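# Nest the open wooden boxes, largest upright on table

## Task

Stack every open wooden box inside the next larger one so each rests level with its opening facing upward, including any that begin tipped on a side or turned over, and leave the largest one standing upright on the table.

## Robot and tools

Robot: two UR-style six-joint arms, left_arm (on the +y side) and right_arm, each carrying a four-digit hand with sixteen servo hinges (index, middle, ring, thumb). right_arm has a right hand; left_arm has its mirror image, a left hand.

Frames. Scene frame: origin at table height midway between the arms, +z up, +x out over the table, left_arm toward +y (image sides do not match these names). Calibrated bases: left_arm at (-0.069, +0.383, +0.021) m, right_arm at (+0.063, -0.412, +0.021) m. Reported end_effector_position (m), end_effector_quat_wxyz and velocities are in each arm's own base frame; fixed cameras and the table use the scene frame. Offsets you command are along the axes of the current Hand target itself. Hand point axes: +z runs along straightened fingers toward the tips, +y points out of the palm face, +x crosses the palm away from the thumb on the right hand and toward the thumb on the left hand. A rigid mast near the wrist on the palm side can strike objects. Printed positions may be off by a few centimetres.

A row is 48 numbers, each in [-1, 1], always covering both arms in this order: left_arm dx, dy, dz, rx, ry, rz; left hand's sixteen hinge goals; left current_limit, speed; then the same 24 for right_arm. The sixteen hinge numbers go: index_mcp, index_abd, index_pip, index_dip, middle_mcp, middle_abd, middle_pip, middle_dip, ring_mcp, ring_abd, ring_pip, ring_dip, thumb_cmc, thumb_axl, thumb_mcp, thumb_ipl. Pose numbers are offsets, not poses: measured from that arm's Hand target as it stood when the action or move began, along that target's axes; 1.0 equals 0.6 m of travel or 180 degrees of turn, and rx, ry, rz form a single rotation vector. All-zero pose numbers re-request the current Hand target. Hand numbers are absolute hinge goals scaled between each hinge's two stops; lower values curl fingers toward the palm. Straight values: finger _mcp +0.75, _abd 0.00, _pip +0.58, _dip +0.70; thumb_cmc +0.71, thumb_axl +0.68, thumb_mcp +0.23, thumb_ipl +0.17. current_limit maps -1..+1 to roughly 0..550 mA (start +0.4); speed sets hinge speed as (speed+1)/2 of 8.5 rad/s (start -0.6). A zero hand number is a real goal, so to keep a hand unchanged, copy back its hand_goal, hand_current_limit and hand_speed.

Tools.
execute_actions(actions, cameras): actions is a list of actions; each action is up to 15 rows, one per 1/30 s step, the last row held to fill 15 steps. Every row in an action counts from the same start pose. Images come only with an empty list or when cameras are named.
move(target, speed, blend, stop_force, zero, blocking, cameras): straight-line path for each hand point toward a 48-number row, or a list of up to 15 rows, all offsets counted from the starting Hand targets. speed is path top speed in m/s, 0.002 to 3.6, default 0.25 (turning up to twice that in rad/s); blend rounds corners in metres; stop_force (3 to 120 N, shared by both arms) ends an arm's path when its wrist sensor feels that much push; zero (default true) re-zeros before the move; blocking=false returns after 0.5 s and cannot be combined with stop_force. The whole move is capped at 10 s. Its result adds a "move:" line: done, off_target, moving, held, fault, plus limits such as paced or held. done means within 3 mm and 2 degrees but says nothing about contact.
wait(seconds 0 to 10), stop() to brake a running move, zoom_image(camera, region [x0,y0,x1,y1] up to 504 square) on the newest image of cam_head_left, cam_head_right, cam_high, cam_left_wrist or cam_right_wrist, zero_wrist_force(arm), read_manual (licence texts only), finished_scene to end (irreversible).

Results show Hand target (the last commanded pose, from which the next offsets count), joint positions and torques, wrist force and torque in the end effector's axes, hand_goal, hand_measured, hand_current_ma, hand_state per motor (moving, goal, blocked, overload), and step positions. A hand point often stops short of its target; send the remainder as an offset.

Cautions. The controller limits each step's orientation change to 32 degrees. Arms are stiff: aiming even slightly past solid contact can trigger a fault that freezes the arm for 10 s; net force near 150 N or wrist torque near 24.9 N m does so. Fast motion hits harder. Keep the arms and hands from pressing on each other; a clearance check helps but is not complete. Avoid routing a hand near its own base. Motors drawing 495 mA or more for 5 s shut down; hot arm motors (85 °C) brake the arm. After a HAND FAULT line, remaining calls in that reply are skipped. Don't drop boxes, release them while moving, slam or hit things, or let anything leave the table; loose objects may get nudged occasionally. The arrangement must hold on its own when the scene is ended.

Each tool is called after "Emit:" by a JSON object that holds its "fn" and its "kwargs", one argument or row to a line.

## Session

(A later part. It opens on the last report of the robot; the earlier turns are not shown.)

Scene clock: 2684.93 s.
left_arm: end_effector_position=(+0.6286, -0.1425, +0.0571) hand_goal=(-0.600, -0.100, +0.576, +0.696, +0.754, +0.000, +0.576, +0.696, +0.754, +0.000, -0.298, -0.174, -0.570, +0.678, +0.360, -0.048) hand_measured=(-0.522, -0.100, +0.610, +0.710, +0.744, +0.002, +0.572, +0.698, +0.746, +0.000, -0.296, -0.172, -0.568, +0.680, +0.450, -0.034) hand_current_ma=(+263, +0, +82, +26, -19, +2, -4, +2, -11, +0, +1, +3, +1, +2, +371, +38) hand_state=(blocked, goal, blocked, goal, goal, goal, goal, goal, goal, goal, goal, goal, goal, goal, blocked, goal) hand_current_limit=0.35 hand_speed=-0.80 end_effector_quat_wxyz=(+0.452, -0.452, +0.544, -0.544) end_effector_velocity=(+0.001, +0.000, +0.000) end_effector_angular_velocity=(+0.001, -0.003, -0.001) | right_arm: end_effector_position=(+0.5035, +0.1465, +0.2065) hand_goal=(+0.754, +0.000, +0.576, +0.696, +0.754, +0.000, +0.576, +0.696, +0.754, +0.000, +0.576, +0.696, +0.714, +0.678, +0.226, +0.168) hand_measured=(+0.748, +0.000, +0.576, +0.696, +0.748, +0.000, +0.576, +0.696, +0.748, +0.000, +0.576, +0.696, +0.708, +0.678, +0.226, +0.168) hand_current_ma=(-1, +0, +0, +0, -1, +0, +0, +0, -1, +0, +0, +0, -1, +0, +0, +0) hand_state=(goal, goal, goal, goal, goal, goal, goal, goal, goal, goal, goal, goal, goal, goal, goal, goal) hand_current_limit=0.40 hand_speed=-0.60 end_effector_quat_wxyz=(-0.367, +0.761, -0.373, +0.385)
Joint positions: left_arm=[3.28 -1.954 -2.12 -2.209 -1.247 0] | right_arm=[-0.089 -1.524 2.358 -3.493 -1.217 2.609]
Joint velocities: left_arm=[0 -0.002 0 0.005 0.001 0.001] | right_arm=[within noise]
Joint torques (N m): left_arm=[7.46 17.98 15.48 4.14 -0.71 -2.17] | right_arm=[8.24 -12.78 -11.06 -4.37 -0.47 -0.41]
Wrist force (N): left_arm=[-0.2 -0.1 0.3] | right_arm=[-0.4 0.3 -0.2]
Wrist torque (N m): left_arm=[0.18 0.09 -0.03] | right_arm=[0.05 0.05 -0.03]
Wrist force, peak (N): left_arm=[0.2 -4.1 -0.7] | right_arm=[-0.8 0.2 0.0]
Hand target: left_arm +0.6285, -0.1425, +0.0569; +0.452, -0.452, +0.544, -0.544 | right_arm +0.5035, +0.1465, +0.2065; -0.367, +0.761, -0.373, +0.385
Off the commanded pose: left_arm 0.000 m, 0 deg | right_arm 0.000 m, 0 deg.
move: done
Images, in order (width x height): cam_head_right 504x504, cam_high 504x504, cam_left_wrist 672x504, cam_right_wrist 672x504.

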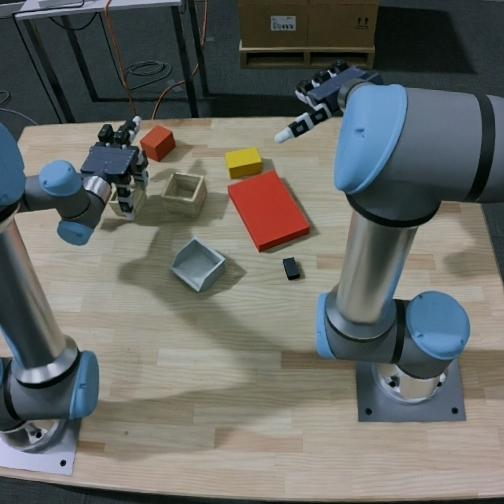

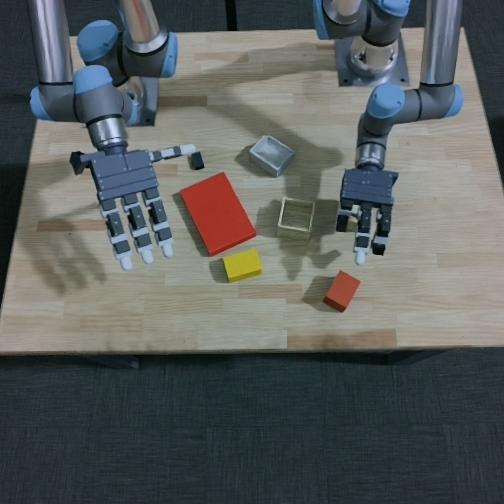

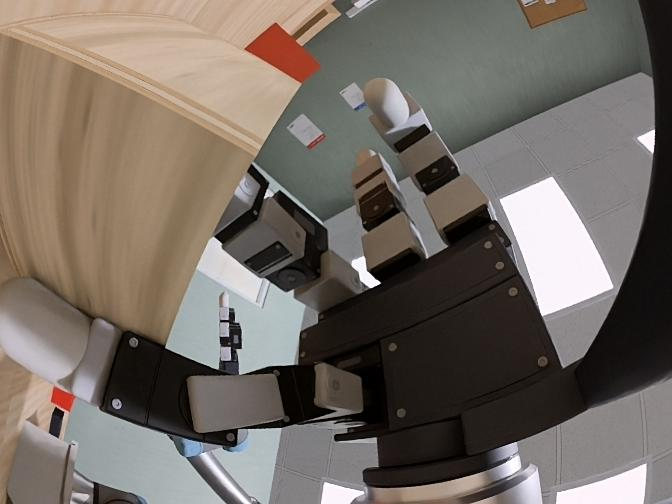

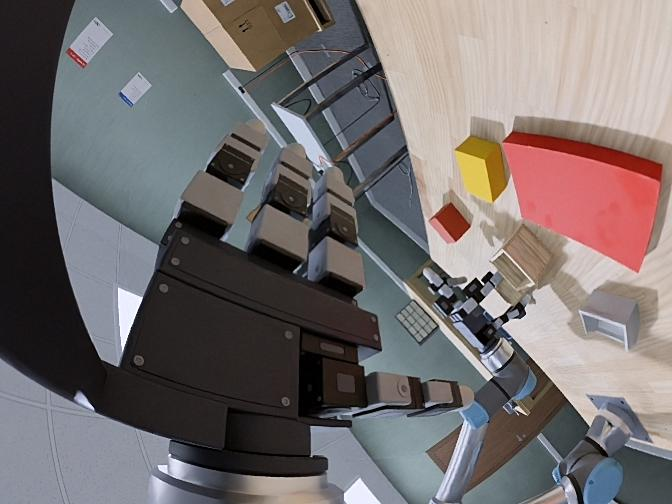

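Emit:
{"fn": "move", "kwargs": {
  "target": [0,-0.022,0,0,0,0,-0.60,-0.1,0.576,0.696,0.754,0,0.576,0.696,0.754,0,-0.299,-0.174,-0.571,0.678,0.36,-0.049,0.35,-0.8,0,0,0,0,0,0,0.754,0,0.576,0.696,0.754,0,0.576,0.696,0.754,0,0.576,0.696,0.714,0.678,0.226,0.168,0.4,-0.6],
  "speed": 0.02,
  "cameras": ["cam_high","cam_head_right","cam_right_wrist","cam_left_wrist"]
}}

Emit:
{"fn": "zoom_image", "kwargs": {
  "camera": "cam_head_right",
  "region": [90, 155, 150, 215]
}}

Emit:
{"fn": "zoom_image", "kwargs": {
  "camera": "cam_right_wrist",
  "region": [470, 260, 530, 320]
}}

Emit:
{"fn": "zoom_image", "kwargs": {
  "camera": "cam_high",
  "region": [325, 180, 385, 240]
}}

Scene clock: 2690.00 s.
left_arm: end_effector_position=(+0.6286, -0.1425, +0.0703) hand_goal=(-0.600, -0.100, +0.576, +0.696, +0.754, +0.000, +0.576, +0.696, +0.754, +0.000, -0.298, -0.174, -0.570, +0.678, +0.360, -0.048) hand_measured=(-0.522, -0.100, +0.612, +0.712, +0.744, +0.002, +0.572, +0.698, +0.746, +0.000, -0.296, -0.172, -0.568, +0.680, +0.450, -0.034) hand_current_ma=(+263, +0, +83, +27, -19, +2, -4, +2, -11, +0, +1, +3, +1, +2, +371, +38) hand_state=(blocked, goal, blocked, goal, goal, goal, goal, goal, goal, goal, goal, goal, goal, goal, blocked, goal) hand_current_limit=0.35 hand_speed=-0.80 end_effector_quat_wxyz=(+0.452, -0.452, +0.544, -0.544) | right_arm: end_effector_position=(+0.5035, +0.1465, +0.2065) hand_goal=(+0.754, +0.000, +0.576, +0.696, +0.754, +0.000, +0.576, +0.696, +0.754, +0.000, +0.576, +0.696, +0.714, +0.678, +0.226, +0.168) hand_measured=(+0.748, +0.000, +0.576, +0.696, +0.748, +0.000, +0.576, +0.696, +0.748, +0.000, +0.576, +0.696, +0.708, +0.678, +0.226, +0.168) hand_current_ma=(-1, +0, +0, +0, -1, +0, +0, +0, -1, +0, +0, +0, -1, +0, +0, +0) hand_state=(goal, goal, goal, goal, goal, goal, goal, goal, goal, goal, goal, goal, goal, goal, goal, goal) hand_current_limit=0.40 hand_speed=-0.60 end_effector_quat_wxyz=(-0.367, +0.761, -0.373, +0.385)
Joint positions: left_arm=[3.28 -1.925 -2.112 -2.246 -1.247 0] | right_arm=[-0.089 -1.524 2.358 -3.493 -1.217 2.609]
Joint torques (N m): left_arm=[-4.38 18.29 15.4 4.37 -2.23 -1.98] | right_arm=[8.63 -12.21 -11.2 -4.32 -0.55 -0.42]
Wrist force (N): left_arm=[0.1 0.1 0.1] | right_arm=[-0.4 0.0 -0.2]
Wrist torque (N m): left_arm=[0.22 0.06 -0.01] | right_arm=[0.01 0.05 -0.04]
Wrist force, peak (N): left_arm=[0.0 -0.1 0.8] | right_arm=[-0.8 0.0 -0.4]
Hand target: left_arm +0.6285, -0.1425, +0.0701; +0.452, -0.452, +0.544, -0.544 | right_arm +0.5035, +0.1465, +0.2065; -0.367, +0.761, -0.373, +0.385
Off the commanded pose: left_arm 0.000 m, 0 deg | right_arm 0.000 m, 0 deg.
move: done
Images, in order (width x height): cam_head_right 504x504, cam_high 504x504, cam_left_wrist 672x504, cam_right_wrist 672x504.

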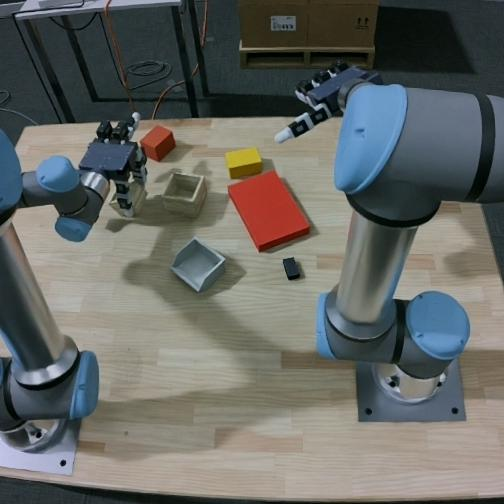

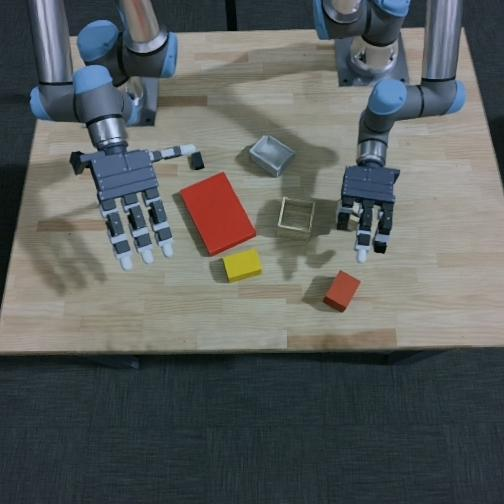

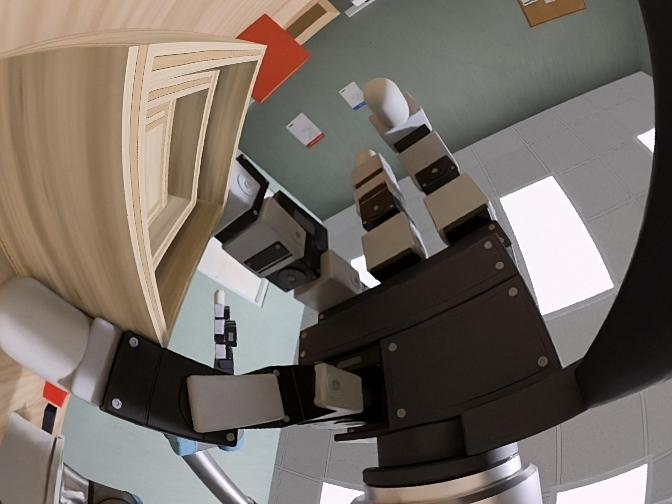

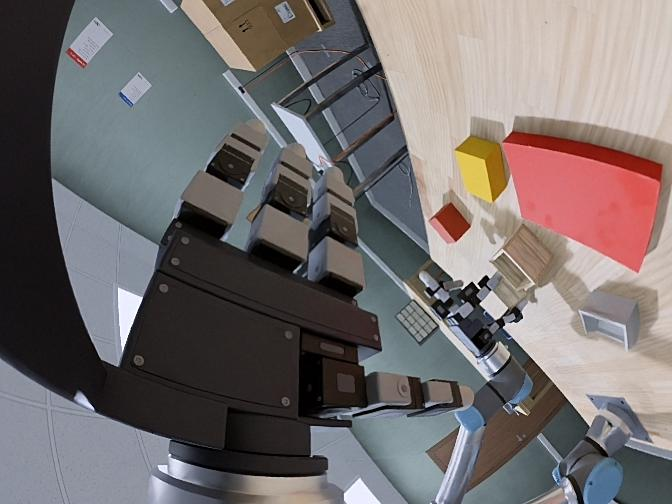

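Scaled by 8.400 from the camera's 504x504 image, which has a finer 720x720 frame.

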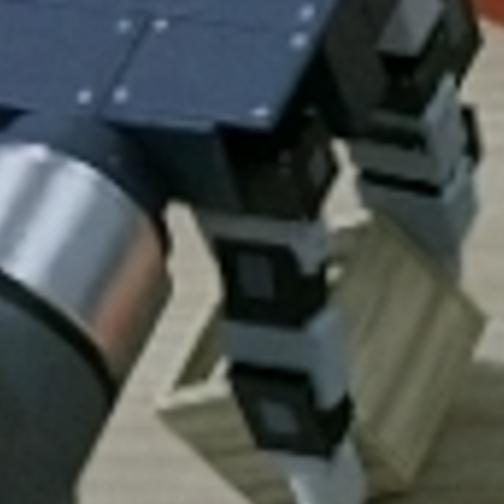

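Scaled by 8.400 from the camera's 672x504 image, which has a finer 960x720 frame.

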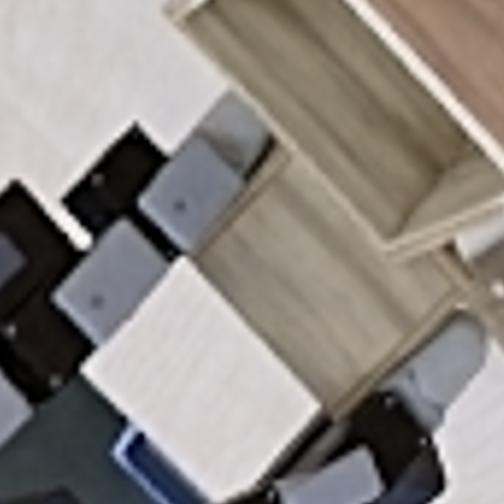

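Scaled by 8.400 from the camera's 504x504 image, which has a finer 720x720 frame.

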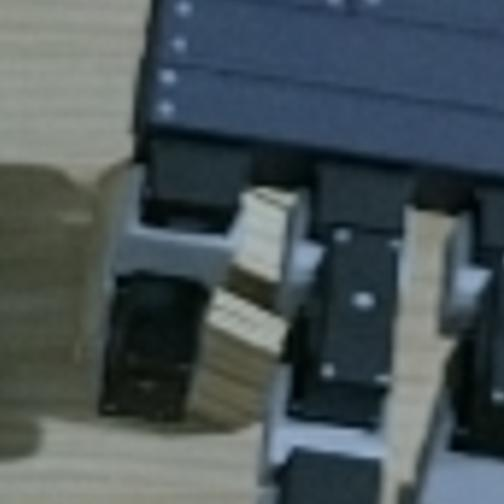

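Emit:
{"fn": "move", "kwargs": {
  "target": [0,-0.018,0,0,0,0,-0.60,-0.1,0.576,0.696,0.754,0,0.576,0.696,0.754,0,-0.299,-0.174,-0.571,0.678,0.36,-0.049,0.35,-0.8,0,0,0,0,0,0,0.754,0,0.576,0.696,0.754,0,0.576,0.696,0.754,0,0.576,0.696,0.714,0.678,0.226,0.168,0.4,-0.6],
  "speed": 0.015,
  "cameras": ["cam_high","cam_head_right","cam_right_wrist","cam_left_wrist"]
}}

Emit:
{"fn": "zoom_image", "kwargs": {
  "camera": "cam_head_right",
  "region": [90, 155, 150, 215]
}}

Emit:
{"fn": "zoom_image", "kwargs": {
  "camera": "cam_high",
  "region": [325, 180, 385, 240]
}}

Scene clock: 2696.13 s.
left_arm: end_effector_position=(+0.6285, -0.1425, +0.0811) hand_goal=(-0.600, -0.100, +0.576, +0.696, +0.754, +0.000, +0.576, +0.696, +0.754, +0.000, -0.298, -0.174, -0.570, +0.678, +0.360, -0.048) hand_measured=(-0.522, -0.100, +0.612, +0.712, +0.744, +0.002, +0.572, +0.698, +0.746, +0.000, -0.296, -0.172, -0.568, +0.680, +0.450, -0.034) hand_current_ma=(+263, +0, +84, +27, -19, +2, -4, +2, -11, +0, +1, +3, +1, +2, +371, +39) hand_state=(blocked, goal, blocked, goal, goal, goal, goal, goal, goal, goal, goal, goal, goal, goal, blocked, goal) hand_current_limit=0.35 hand_speed=-0.80 end_effector_quat_wxyz=(+0.452, -0.452, +0.544, -0.544) | right_arm: end_effector_position=(+0.5035, +0.1465, +0.2065) hand_goal=(+0.754, +0.000, +0.576, +0.696, +0.754, +0.000, +0.576, +0.696, +0.754, +0.000, +0.576, +0.696, +0.714, +0.678, +0.226, +0.168) hand_measured=(+0.748, +0.000, +0.576, +0.696, +0.748, +0.000, +0.576, +0.696, +0.748, +0.000, +0.576, +0.696, +0.708, +0.678, +0.226, +0.168) hand_current_ma=(-1, +0, +0, +0, -1, +0, +0, +0, -1, +0, +0, +0, -1, +0, +0, +0) hand_state=(goal, goal, goal, goal, goal, goal, goal, goal, goal, goal, goal, goal, goal, goal, goal, goal) hand_current_limit=0.40 hand_speed=-0.60 end_effector_quat_wxyz=(-0.367, +0.761, -0.373, +0.385)
Joint positions: left_arm=[3.28 -1.902 -2.105 -2.276 -1.247 0] | right_arm=[-0.089 -1.524 2.358 -3.493 -1.217 2.609]
Joint torques (N m): left_arm=[-5.1 21.26 18.46 3.63 -2.22 2.17] | right_arm=[8.66 -13.07 -10.87 -4.29 -0.51 -0.36]
Wrist force (N): left_arm=[0.1 0.3 0.5] | right_arm=[-0.4 0.0 -0.3]
Wrist torque (N m): left_arm=[0.21 0.06 -0.01] | right_arm=[0.03 0.05 -0.04]
Wrist force, peak (N): left_arm=[0.2 -0.7 0.6] | right_arm=[-0.8 0.2 -0.1]
Hand target: left_arm +0.6285, -0.1425, +0.0809; +0.452, -0.452, +0.544, -0.544 | right_arm +0.5035, +0.1465, +0.2065; -0.367, +0.761, -0.373, +0.385
Off the commanded pose: left_arm 0.000 m, 0 deg | right_arm 0.000 m, 0 deg.
move: done
Images, in order (width x height): cam_head_right 504x504, cam_high 504x504, cam_left_wrist 672x504, cam_right_wrist 672x504.

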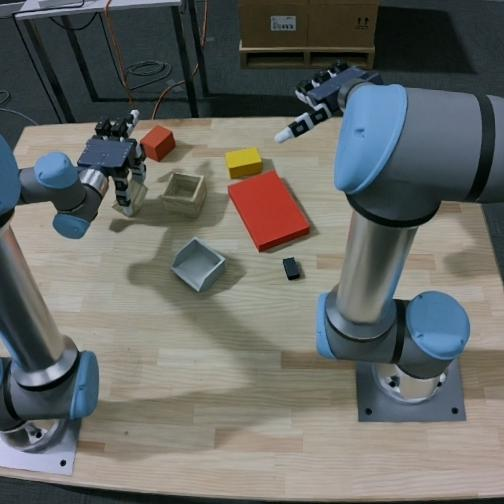

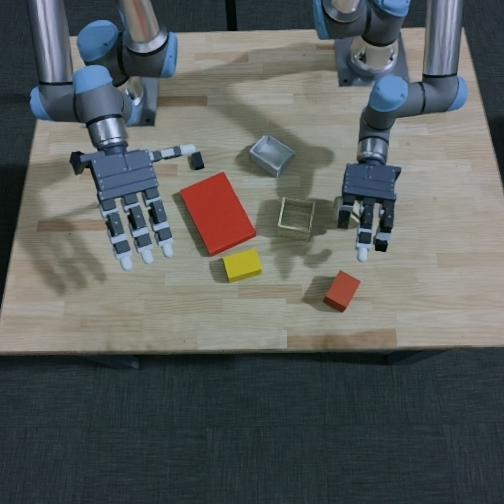

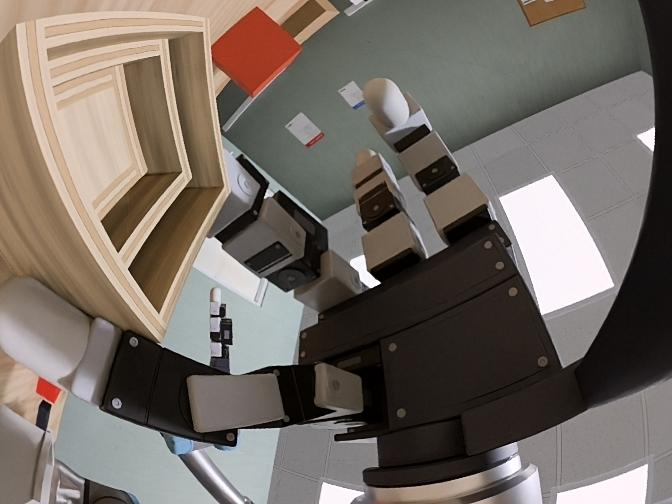

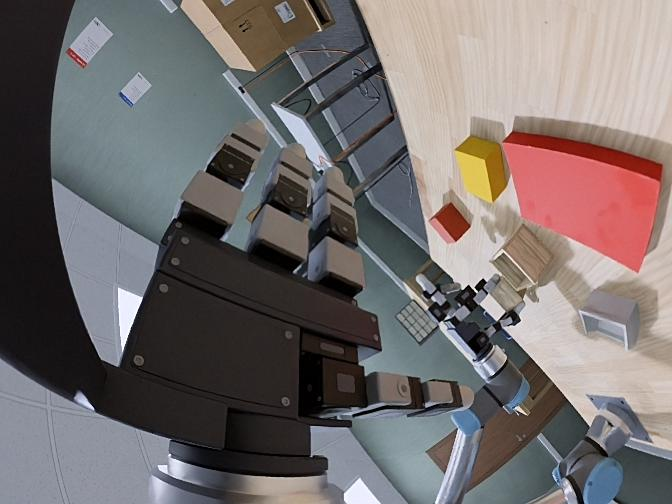

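Scaled by 8.400 from the camera's 504x504 image, which has a finer 720x720 frame.

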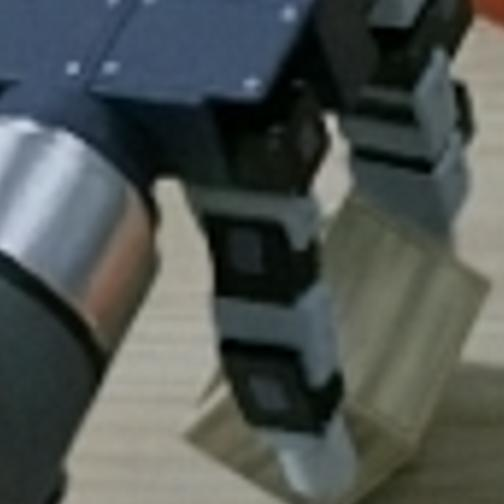

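Scaled by 8.400 from the camera's 504x504 image, which has a finer 720x720 frame.

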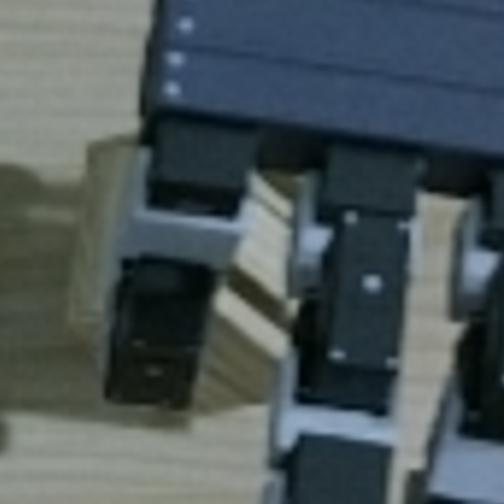

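Emit:
{"fn": "move", "kwargs": {
  "target": [0,-0.018,0,0,0,0,-0.60,-0.1,0.576,0.696,0.754,0,0.576,0.696,0.754,0,-0.299,-0.174,-0.571,0.678,0.36,-0.049,0.35,-0.8,0,0,0,0,0,0,0.754,0,0.576,0.696,0.754,0,0.576,0.696,0.754,0,0.576,0.696,0.714,0.678,0.226,0.168,0.4,-0.6],
  "speed": 0.015,
  "cameras": ["cam_high","cam_head_right","cam_right_wrist","cam_left_wrist"]
}}

Emit:
{"fn": "zoom_image", "kwargs": {
  "camera": "cam_head_right",
  "region": [90, 155, 150, 215]
}}

Emit:
{"fn": "zoom_image", "kwargs": {
  "camera": "cam_high",
  "region": [325, 180, 385, 240]
}}

Scene clock: 2702.90 s.
left_arm: end_effector_position=(+0.6285, -0.1425, +0.0919) hand_goal=(-0.600, -0.100, +0.576, +0.696, +0.754, +0.000, +0.576, +0.696, +0.754, +0.000, -0.298, -0.174, -0.570, +0.678, +0.360, -0.048) hand_measured=(-0.522, -0.100, +0.612, +0.712, +0.744, +0.002, +0.572, +0.698, +0.746, +0.000, -0.296, -0.172, -0.568, +0.680, +0.448, -0.032) hand_current_ma=(+263, +0, +85, +27, -19, +2, -4, +2, -11, +0, +1, +3, +1, +2, +371, +40) hand_state=(blocked, goal, blocked, goal, goal, goal, goal, goal, goal, goal, goal, goal, goal, goal, blocked, goal) hand_current_limit=0.35 hand_speed=-0.80 end_effector_quat_wxyz=(+0.452, -0.452, +0.544, -0.544) | right_arm: end_effector_position=(+0.5035, +0.1465, +0.2065) hand_goal=(+0.754, +0.000, +0.576, +0.696, +0.754, +0.000, +0.576, +0.696, +0.754, +0.000, +0.576, +0.696, +0.714, +0.678, +0.226, +0.168) hand_measured=(+0.748, +0.000, +0.576, +0.696, +0.748, +0.000, +0.576, +0.696, +0.748, +0.000, +0.576, +0.696, +0.708, +0.678, +0.226, +0.168) hand_current_ma=(-1, +0, +0, +0, -1, +0, +0, +0, -1, +0, +0, +0, -1, +0, +0, +0) hand_state=(goal, goal, goal, goal, goal, goal, goal, goal, goal, goal, goal, goal, goal, goal, goal, goal) hand_current_limit=0.40 hand_speed=-0.60 end_effector_quat_wxyz=(-0.367, +0.761, -0.373, +0.385)
Joint positions: left_arm=[3.28 -1.88 -2.097 -2.307 -1.247 0] | right_arm=[-0.089 -1.524 2.358 -3.493 -1.217 2.609]
Joint torques (N m): left_arm=[-4.83 20.91 18.36 3.92 -2.15 1.28] | right_arm=[8.59 -12.39 -10.58 -4.33 -0.49 -0.47]
Wrist force (N): left_arm=[-0.2 0.4 0.5] | right_arm=[-0.7 0.1 -0.1]
Wrist torque (N m): left_arm=[0.23 0.11 -0.04] | right_arm=[0.02 0.09 -0.07]
Wrist force, peak (N): left_arm=[0.2 -0.8 0.8] | right_arm=[-0.6 -0.1 -0.4]
Hand target: left_arm +0.6285, -0.1425, +0.0917; +0.452, -0.452, +0.544, -0.544 | right_arm +0.5035, +0.1465, +0.2065; -0.367, +0.761, -0.373, +0.385
Off the commanded pose: left_arm 0.000 m, 0 deg | right_arm 0.000 m, 0 deg.
move: done
Images, in order (width x height): cam_head_right 504x504, cam_high 504x504, cam_left_wrist 672x504, cam_right_wrist 672x504.

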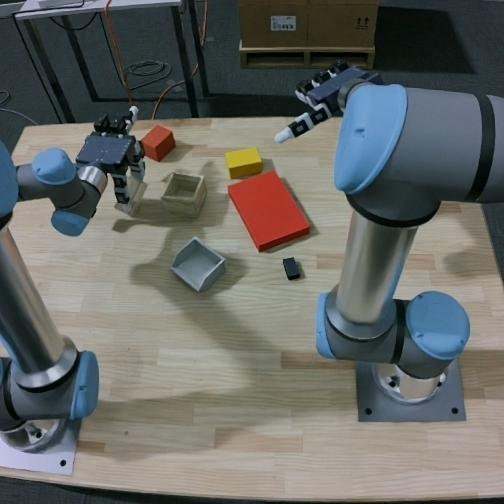

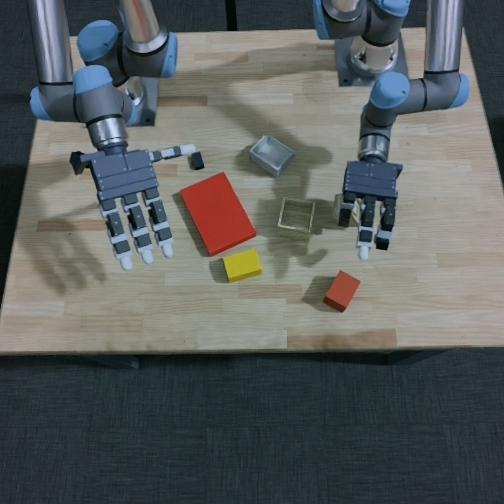

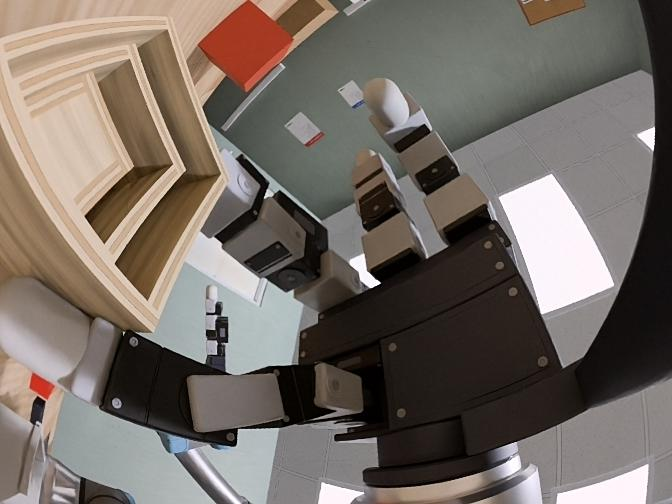

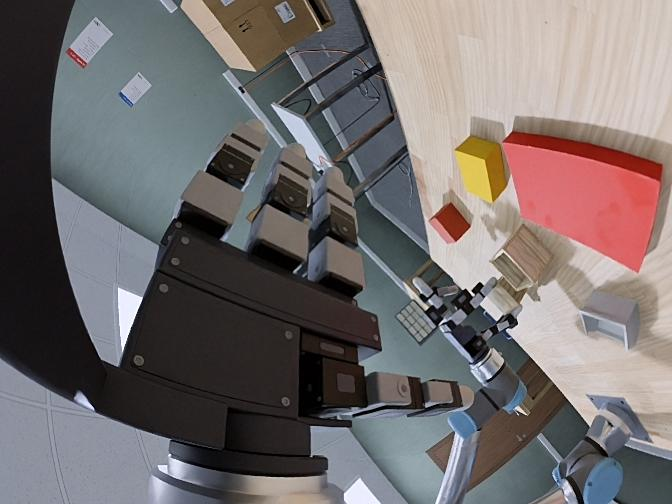

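Scaled by 8.400 from the camera's 504x504 image, which has a finer 720x720 frame.

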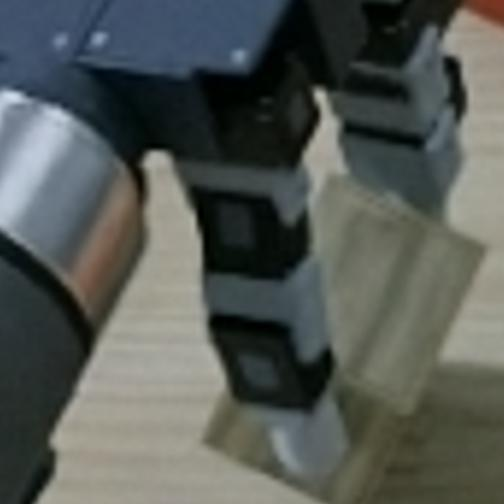

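Scaled by 8.400 from the camera's 504x504 image, which has a finer 720x720 frame.

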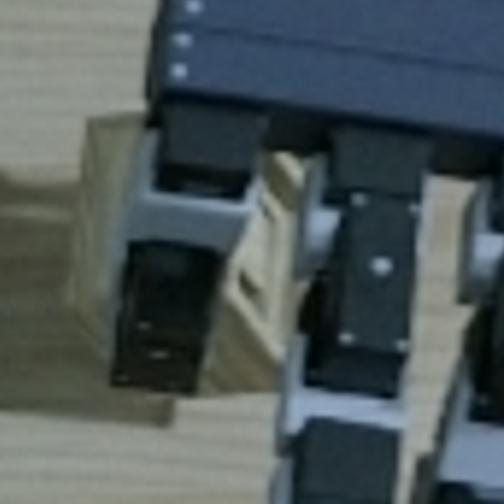

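Emit:
{"fn": "move", "kwargs": {
  "target": [
    [0,0.0075,0,0,0,0,-0.60,-0.1,0.576,0.696,0.754,0,0.576,0.696,0.754,0,-0.299,-0.174,-0.571,0.678,0.36,-0.049,0.35,-0.8,0,0,0,0,0,0,0.754,0,0.576,0.696,0.754,0,0.576,0.696,0.754,0,0.576,0.696,0.714,0.678,0.226,0.168,0.4,-0.6],
    [-0.04,0.0135,0,0,0,0,-0.60,-0.1,0.576,0.696,0.754,0,0.576,0.696,0.754,0,-0.299,-0.174,-0.571,0.678,0.36,-0.049,0.35,-0.8,0,0,0,0,0,0,0.754,0,0.576,0.696,0.754,0,0.576,0.696,0.754,0,0.576,0.696,0.714,0.678,0.226,0.168,0.4,-0.6]
  ],
  "speed": 0.02,
  "cameras": ["cam_high","cam_head_right","cam_right_wrist","cam_left_wrist"]
}}

Emit:
{"fn": "zoom_image", "kwargs": {
  "camera": "cam_head_right",
  "region": [90, 155, 150, 215]
}}

Emit:
{"fn": "zoom_image", "kwargs": {
  "camera": "cam_high",
  "region": [325, 180, 385, 240]
}}

Scene clock: 2728.27 s.
left_arm: end_effector_position=(+0.6329, -0.1188, +0.0836) hand_goal=(-0.600, -0.100, +0.576, +0.696, +0.754, +0.000, +0.576, +0.696, +0.754, +0.000, -0.298, -0.174, -0.570, +0.678, +0.360, -0.048) hand_measured=(-0.522, -0.100, +0.612, +0.712, +0.744, +0.002, +0.572, +0.698, +0.746, +0.000, -0.296, -0.172, -0.568, +0.680, +0.448, -0.032) hand_current_ma=(+263, +0, +87, +27, -19, +2, -4, +2, -11, +0, +1, +3, +1, +2, +371, +40) hand_state=(blocked, goal, blocked, goal, goal, goal, goal, goal, goal, goal, goal, goal, goal, goal, blocked, goal) hand_current_limit=0.35 hand_speed=-0.80 end_effector_quat_wxyz=(+0.452, -0.452, +0.544, -0.544) | right_arm: end_effector_position=(+0.5035, +0.1465, +0.2065) hand_goal=(+0.754, +0.000, +0.576, +0.696, +0.754, +0.000, +0.576, +0.696, +0.754, +0.000, +0.576, +0.696, +0.714, +0.678, +0.226, +0.168) hand_measured=(+0.748, +0.000, +0.576, +0.696, +0.748, +0.000, +0.576, +0.696, +0.748, +0.000, +0.576, +0.696, +0.708, +0.678, +0.226, +0.168) hand_current_ma=(-1, +0, +0, +0, -1, +0, +0, +0, -1, +0, +0, +0, -1, +0, +0, +0) hand_state=(goal, goal, goal, goal, goal, goal, goal, goal, goal, goal, goal, goal, goal, goal, goal, goal) hand_current_limit=0.40 hand_speed=-0.60 end_effector_quat_wxyz=(-0.367, +0.761, -0.373, +0.385)
Joint positions: left_arm=[3.337 -1.898 -2.102 -2.284 -1.19 0] | right_arm=[-0.089 -1.524 2.358 -3.493 -1.217 2.609]
Joint torques (N m): left_arm=[-8.77 21.09 21.79 2.53 -2.17 2.3] | right_arm=[8.57 -12.67 -10.38 -4.3 -0.51 -0.42]
Wrist force (N): left_arm=[0.2 -3.1 1.0] | right_arm=[-0.4 0.3 -0.2]
Wrist torque (N m): left_arm=[-0.06 0.06 -0.06] | right_arm=[0.05 0.05 -0.04]
Wrist force, peak (N): left_arm=[0.2 -3.1 1.0] | right_arm=[-0.7 0.2 -0.4]
Hand target: left_arm +0.6329, -0.1189, +0.0836; +0.452, -0.452, +0.544, -0.544 | right_arm +0.5035, +0.1465, +0.2065; -0.367, +0.761, -0.373, +0.385
Off the commanded pose: left_arm 0.000 m, 0 deg | right_arm 0.000 m, 0 deg.
move: done
Images, in order (width x height): cam_head_right 504x504, cam_high 504x504, cam_left_wrist 672x504, cam_right_wrist 672x504.

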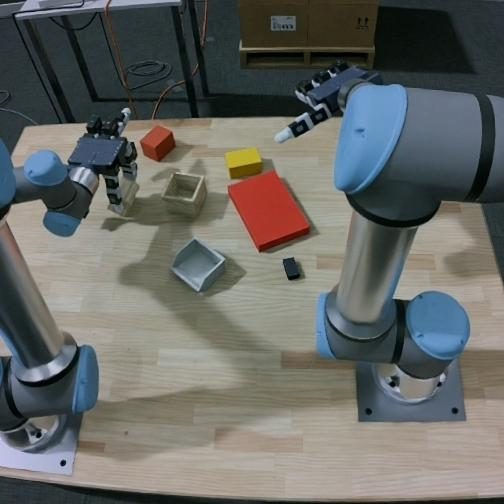

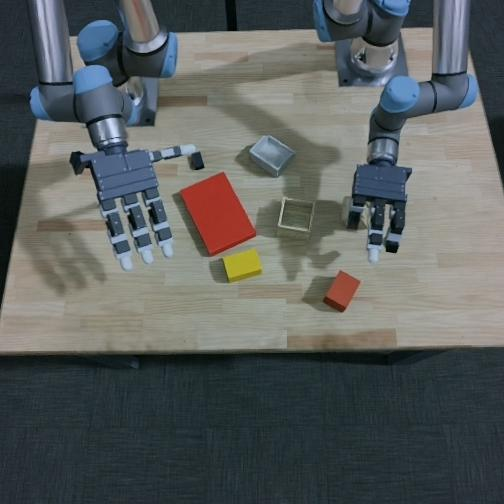

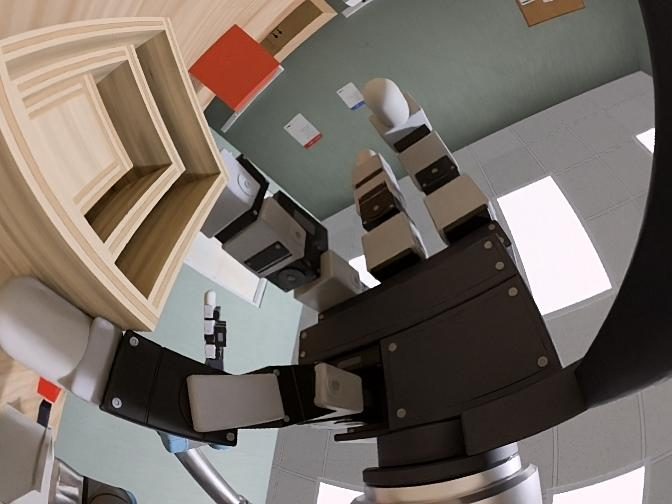

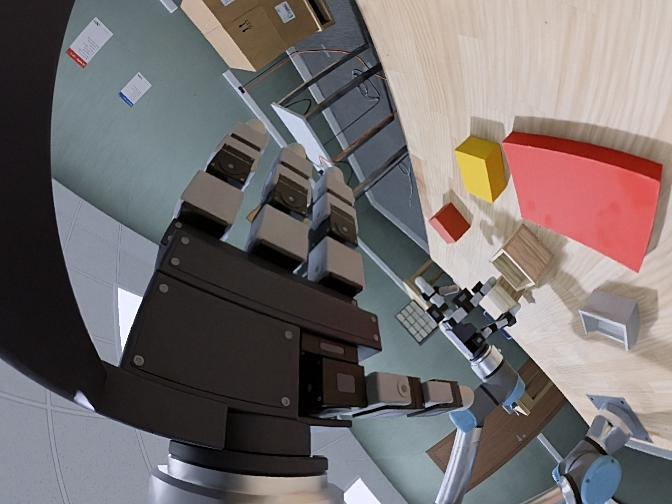

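Scaled by 8.400 from the camera's 504x504 image, which has a finer 720x720 frame.

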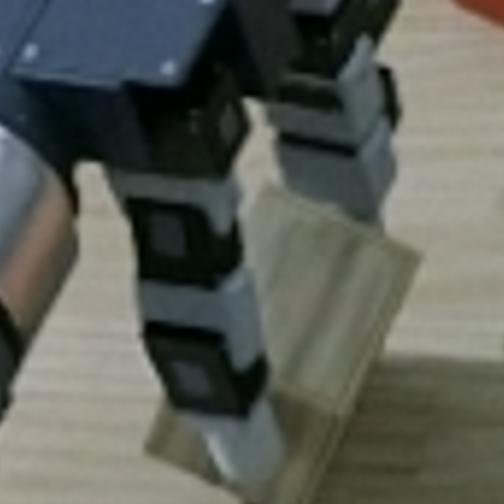

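Scaled by 8.400 from the camera's 504x504 image, which has a finer 720x720 frame.

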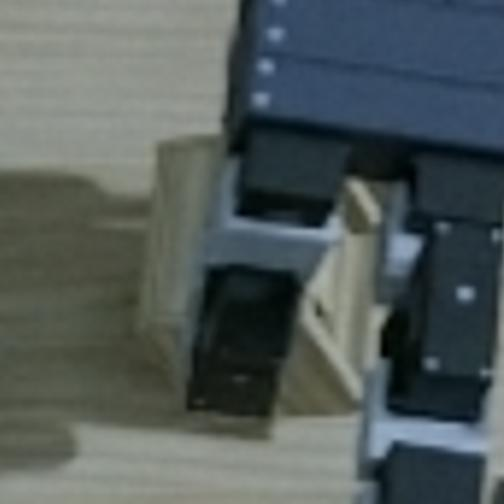

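Emit:
{"fn": "move", "kwargs": {
  "target": [-0.0217,0.0055,0,0,0,-0.0833,-0.60,-0.1,0.576,0.696,0.754,0,0.576,0.696,0.754,0,-0.299,-0.174,-0.571,0.678,0.36,-0.049,0.35,-0.8,0,0,0,0,0,0,0.754,0,0.576,0.696,0.754,0,0.576,0.696,0.754,0,0.576,0.696,0.714,0.678,0.226,0.168,0.4,-0.6],
  "speed": 0.05,
  "cameras": ["cam_high","cam_head_right","cam_right_wrist","cam_left_wrist"]
}}

Emit:
{"fn": "zoom_image", "kwargs": {
  "camera": "cam_head_right",
  "region": [90, 155, 150, 215]
}}

Emit:
{"fn": "zoom_image", "kwargs": {
  "camera": "cam_high",
  "region": [325, 180, 385, 240]
}}

Scene clock: 2744.47 s.
left_arm: end_effector_position=(+0.6354, -0.1061, +0.0803) hand_goal=(-0.600, -0.100, +0.576, +0.696, +0.754, +0.000, +0.576, +0.696, +0.754, +0.000, -0.298, -0.174, -0.570, +0.678, +0.360, -0.048) hand_measured=(-0.522, -0.100, +0.612, +0.712, +0.744, +0.002, +0.572, +0.698, +0.746, +0.000, -0.296, -0.172, -0.574, +0.680, +0.448, -0.032) hand_current_ma=(+263, +0, +87, +27, -19, +2, -4, +2, -11, +0, +1, +3, -4, +2, +371, +41) hand_state=(blocked, goal, blocked, goal, goal, goal, goal, goal, goal, goal, goal, goal, goal, goal, blocked, goal) hand_current_limit=0.35 hand_speed=-0.80 end_effector_quat_wxyz=(-0.377, +0.519, -0.481, +0.598) end_effector_velocity=(+0.000, +0.000, +0.000) end_effector_angular_velocity=(+0.006, -0.002, -0.002) | right_arm: end_effector_position=(+0.5035, +0.1465, +0.2065) hand_goal=(+0.754, +0.000, +0.576, +0.696, +0.754, +0.000, +0.576, +0.696, +0.754, +0.000, +0.576, +0.696, +0.714, +0.678, +0.226, +0.168) hand_measured=(+0.748, +0.000, +0.576, +0.696, +0.748, +0.000, +0.576, +0.696, +0.748, +0.000, +0.576, +0.696, +0.708, +0.678, +0.226, +0.168) hand_current_ma=(-1, +0, +0, +0, -1, +0, +0, +0, -1, +0, +0, +0, -1, +0, +0, +0) hand_state=(goal, goal, goal, goal, goal, goal, goal, goal, goal, goal, goal, goal, goal, goal, goal, goal) hand_current_limit=0.40 hand_speed=-0.60 end_effector_quat_wxyz=(-0.367, +0.761, -0.373, +0.385)
Joint positions: left_arm=[3.417 -1.929 -2.1 -2.254 -1.111 -0.262] | right_arm=[-0.089 -1.524 2.358 -3.493 -1.217 2.609]
Joint velocities: left_arm=[-0.001 0.001 0 0 0.001 0.006] | right_arm=[within noise]
Joint torques (N m): left_arm=[-6.46 29.5 23.22 2.57 -1.63 2.56] | right_arm=[8.38 -12.3 -10.8 -4.28 -0.44 -0.29]
Wrist force (N): left_arm=[0.2 0.1 0.2] | right_arm=[-0.6 0.1 -0.1]
Wrist torque (N m): left_arm=[0.20 0.04 -0.02] | right_arm=[0.02 0.08 -0.06]
Wrist force, peak (N): left_arm=[0.1 -3.0 0.7] | right_arm=[-0.8 0.2 0.2]
Hand target: left_arm +0.6353, -0.1061, +0.0803; -0.377, +0.519, -0.481, +0.598 | right_arm +0.5035, +0.1465, +0.2065; -0.367, +0.761, -0.373, +0.385
Off the commanded pose: left_arm 0.000 m, 0 deg | right_arm 0.000 m, 0 deg.
move: done
Images, in order (width x height): cam_head_right 504x504, cam_high 504x504, cam_left_wrist 672x504, cam_right_wrist 672x504.

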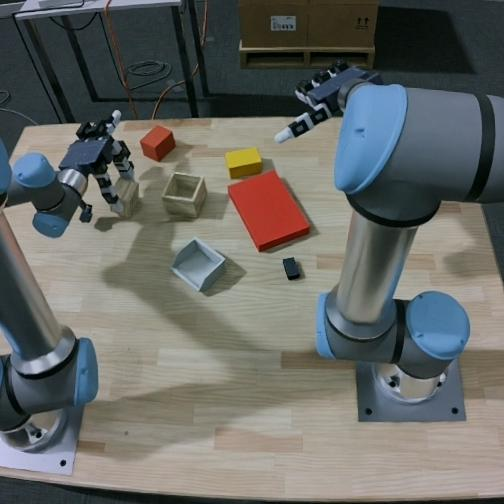

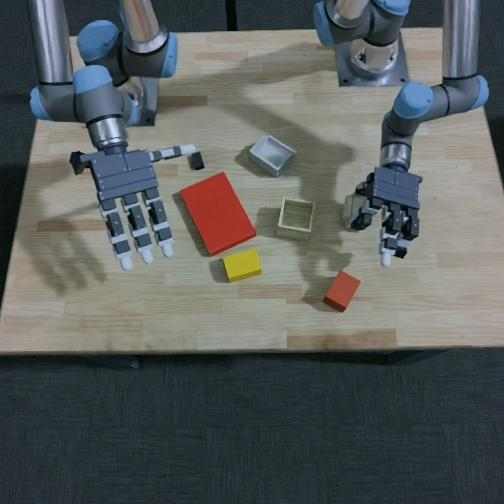

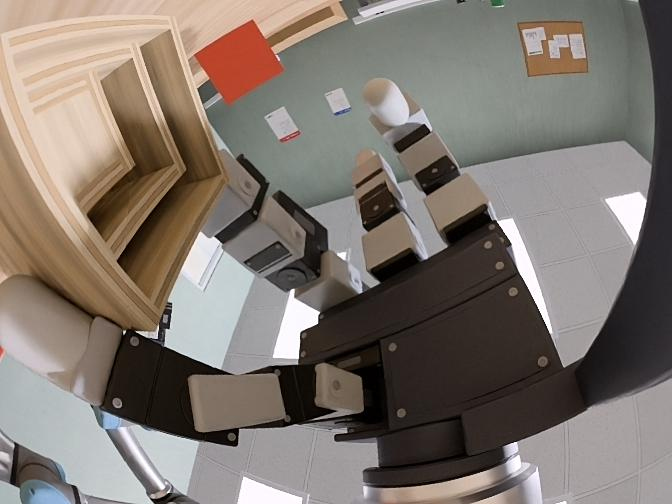

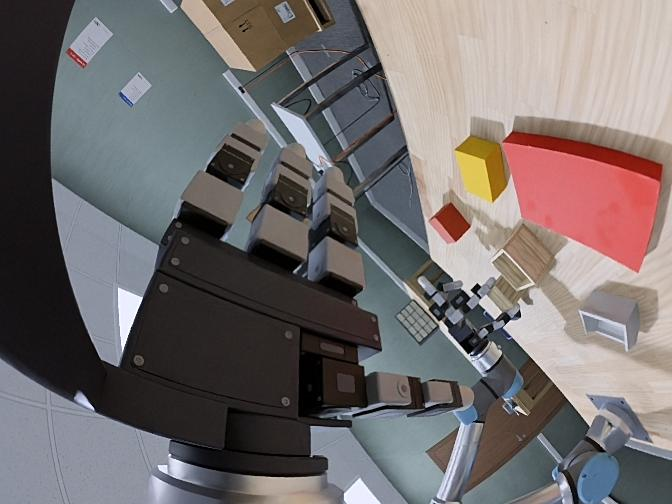

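Scaled by 8.400 from the camera's 504x504 image, which has a finer 720x720 frame.

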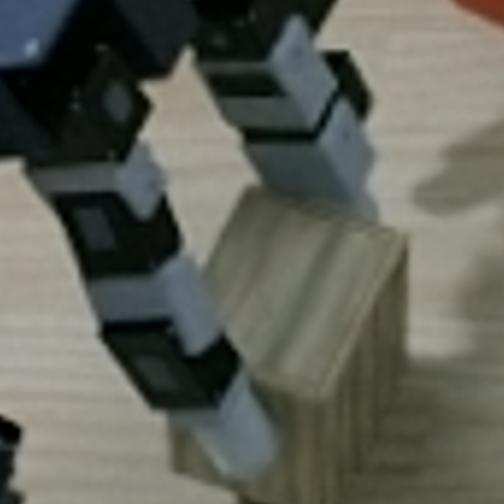

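Scaled by 8.400 from the camera's 504x504 image, which has a finer 720x720 frame.

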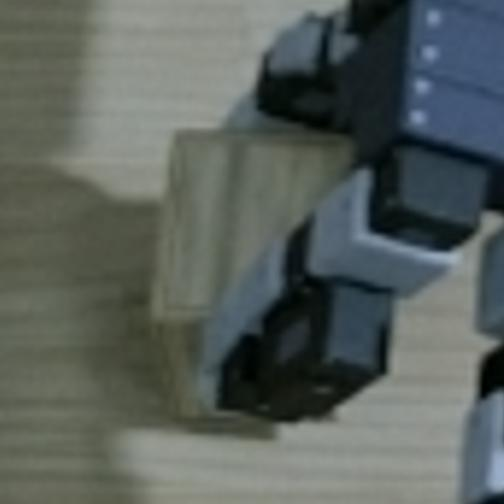

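Emit:
{"fn": "move", "kwargs": {
  "target": [
    [0.0006,0.0035,0,0,0,0,-0.60,-0.1,0.576,0.696,0.754,0,0.576,0.696,0.754,0,-0.299,-0.174,-0.571,0.678,0.36,-0.049,0.35,-0.8,0,0,0,0,0,0,0.754,0,0.576,0.696,0.754,0,0.576,0.696,0.754,0,0.576,0.696,0.714,0.678,0.226,0.168,0.4,-0.6],
    [0.0006,0.0035,0,0,0,0,-0.438,-0.1,0.576,0.696,0.754,0,0.576,0.696,0.754,0,-0.299,-0.174,-0.571,0.678,0.562,-0.157,0.35,-0.8,0,0,0,0,0,0,0.754,0,0.576,0.696,0.754,0,0.576,0.696,0.754,0,0.576,0.696,0.714,0.678,0.226,0.168,0.4,-0.6]
  ],
  "speed": 0.02,
  "cameras": ["cam_high","cam_head_right","cam_right_wrist","cam_left_wrist"]
}}

Emit:
{"fn": "zoom_image", "kwargs": {
  "camera": "cam_head_right",
  "region": [90, 155, 150, 215]
}}

Emit:
{"fn": "zoom_image", "kwargs": {
  "camera": "cam_high",
  "region": [325, 180, 385, 240]
}}

Scene clock: 2767.97 s.
left_arm: end_effector_position=(+0.6352, -0.1070, +0.0783) hand_goal=(-0.438, -0.100, +0.576, +0.696, +0.754, +0.000, +0.576, +0.696, +0.754, +0.000, -0.298, -0.174, -0.570, +0.678, +0.562, -0.156) hand_measured=(-0.442, -0.100, +0.578, +0.698, +0.744, +0.002, +0.572, +0.698, +0.746, +0.000, -0.296, -0.172, -0.574, +0.680, +0.556, -0.154) hand_current_ma=(-6, +0, +2, +3, -19, +2, -4, +2, -11, +0, +1, +3, -4, +2, -10, +3) hand_state=(goal, goal, goal, goal, goal, goal, goal, goal, goal, goal, goal, goal, goal, goal, goal, goal) hand_current_limit=0.35 hand_speed=-0.80 end_effector_quat_wxyz=(-0.377, +0.519, -0.481, +0.598) | right_arm: end_effector_position=(+0.5035, +0.1465, +0.2065) hand_goal=(+0.754, +0.000, +0.576, +0.696, +0.754, +0.000, +0.576, +0.696, +0.754, +0.000, +0.576, +0.696, +0.714, +0.678, +0.226, +0.168) hand_measured=(+0.748, +0.000, +0.576, +0.696, +0.748, +0.000, +0.576, +0.696, +0.748, +0.000, +0.576, +0.696, +0.708, +0.678, +0.226, +0.168) hand_current_ma=(-1, +0, +0, +0, -1, +0, +0, +0, -1, +0, +0, +0, -1, +0, +0, +0) hand_state=(goal, goal, goal, goal, goal, goal, goal, goal, goal, goal, goal, goal, goal, goal, goal, goal) hand_current_limit=0.40 hand_speed=-0.60 end_effector_quat_wxyz=(-0.367, +0.761, -0.373, +0.385)
Joint positions: left_arm=[3.414 -1.933 -2.102 -2.248 -1.113 -0.261] | right_arm=[-0.089 -1.524 2.358 -3.493 -1.217 2.609]
Joint torques (N m): left_arm=[1.01 34.51 15.12 -0.55 -0.17 2.06] | right_arm=[8.4 -12.61 -10.25 -4.24 -0.53 -0.46]
Wrist force (N): left_arm=[-0.1 -0.7 0.3] | right_arm=[-0.6 0.3 -0.1]
Wrist torque (N m): left_arm=[0.15 0.10 -0.12] | right_arm=[0.04 0.08 -0.06]
Wrist force, peak (N): left_arm=[0.4 -1.3 0.4] | right_arm=[-0.7 -0.2 0.0]
Hand target: left_arm +0.6352, -0.1070, +0.0784; -0.377, +0.519, -0.481, +0.598 | right_arm +0.5035, +0.1465, +0.2065; -0.367, +0.761, -0.373, +0.385
Off the commanded pose: left_arm 0.000 m, 0 deg | right_arm 0.000 m, 0 deg.
move: done
Images, in order (width x height): cam_head_right 504x504, cam_high 504x504, cam_left_wrist 672x504, cam_right_wrist 672x504.

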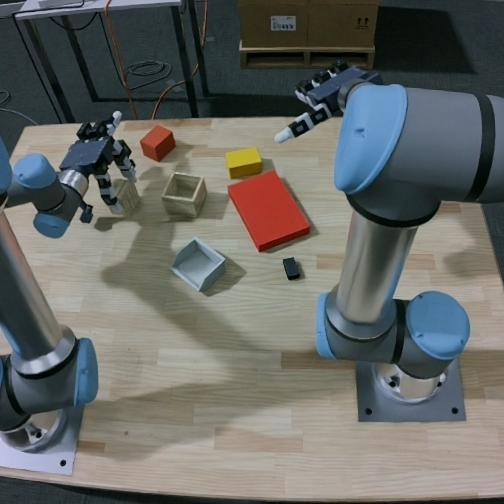

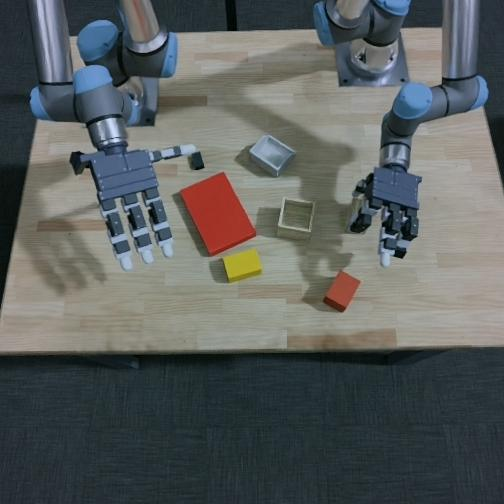

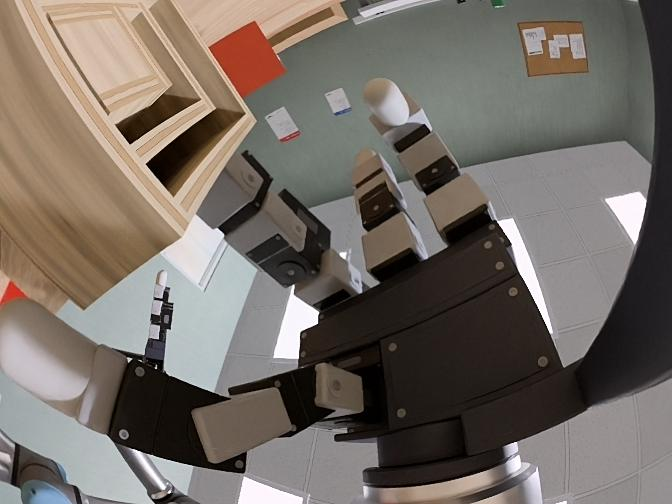

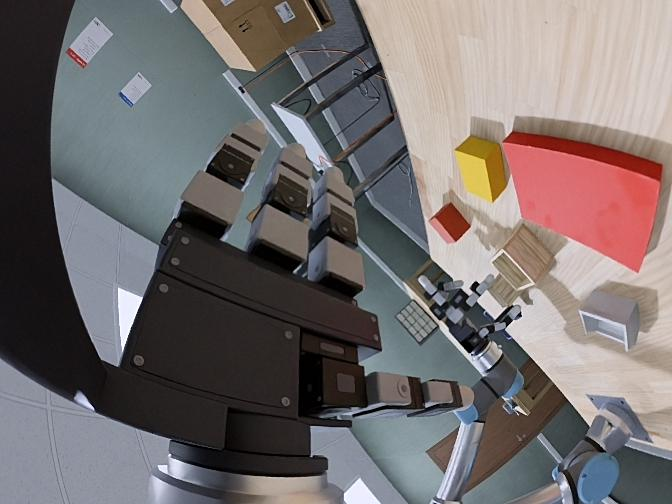

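Scaled by 8.400 from the camera's 504x504 image, which has a finer 720x720 frame.

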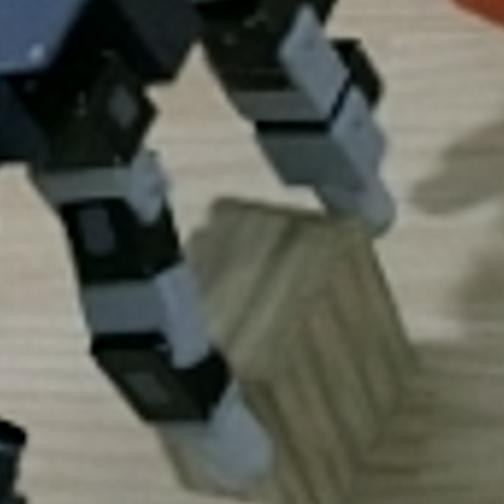

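Scaled by 8.400 from the camera's 504x504 image, which has a finer 720x720 frame.

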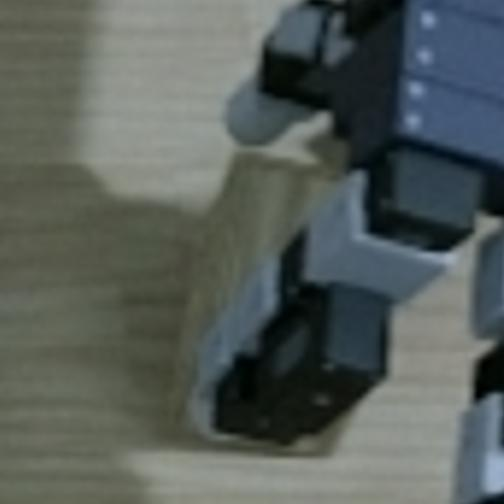

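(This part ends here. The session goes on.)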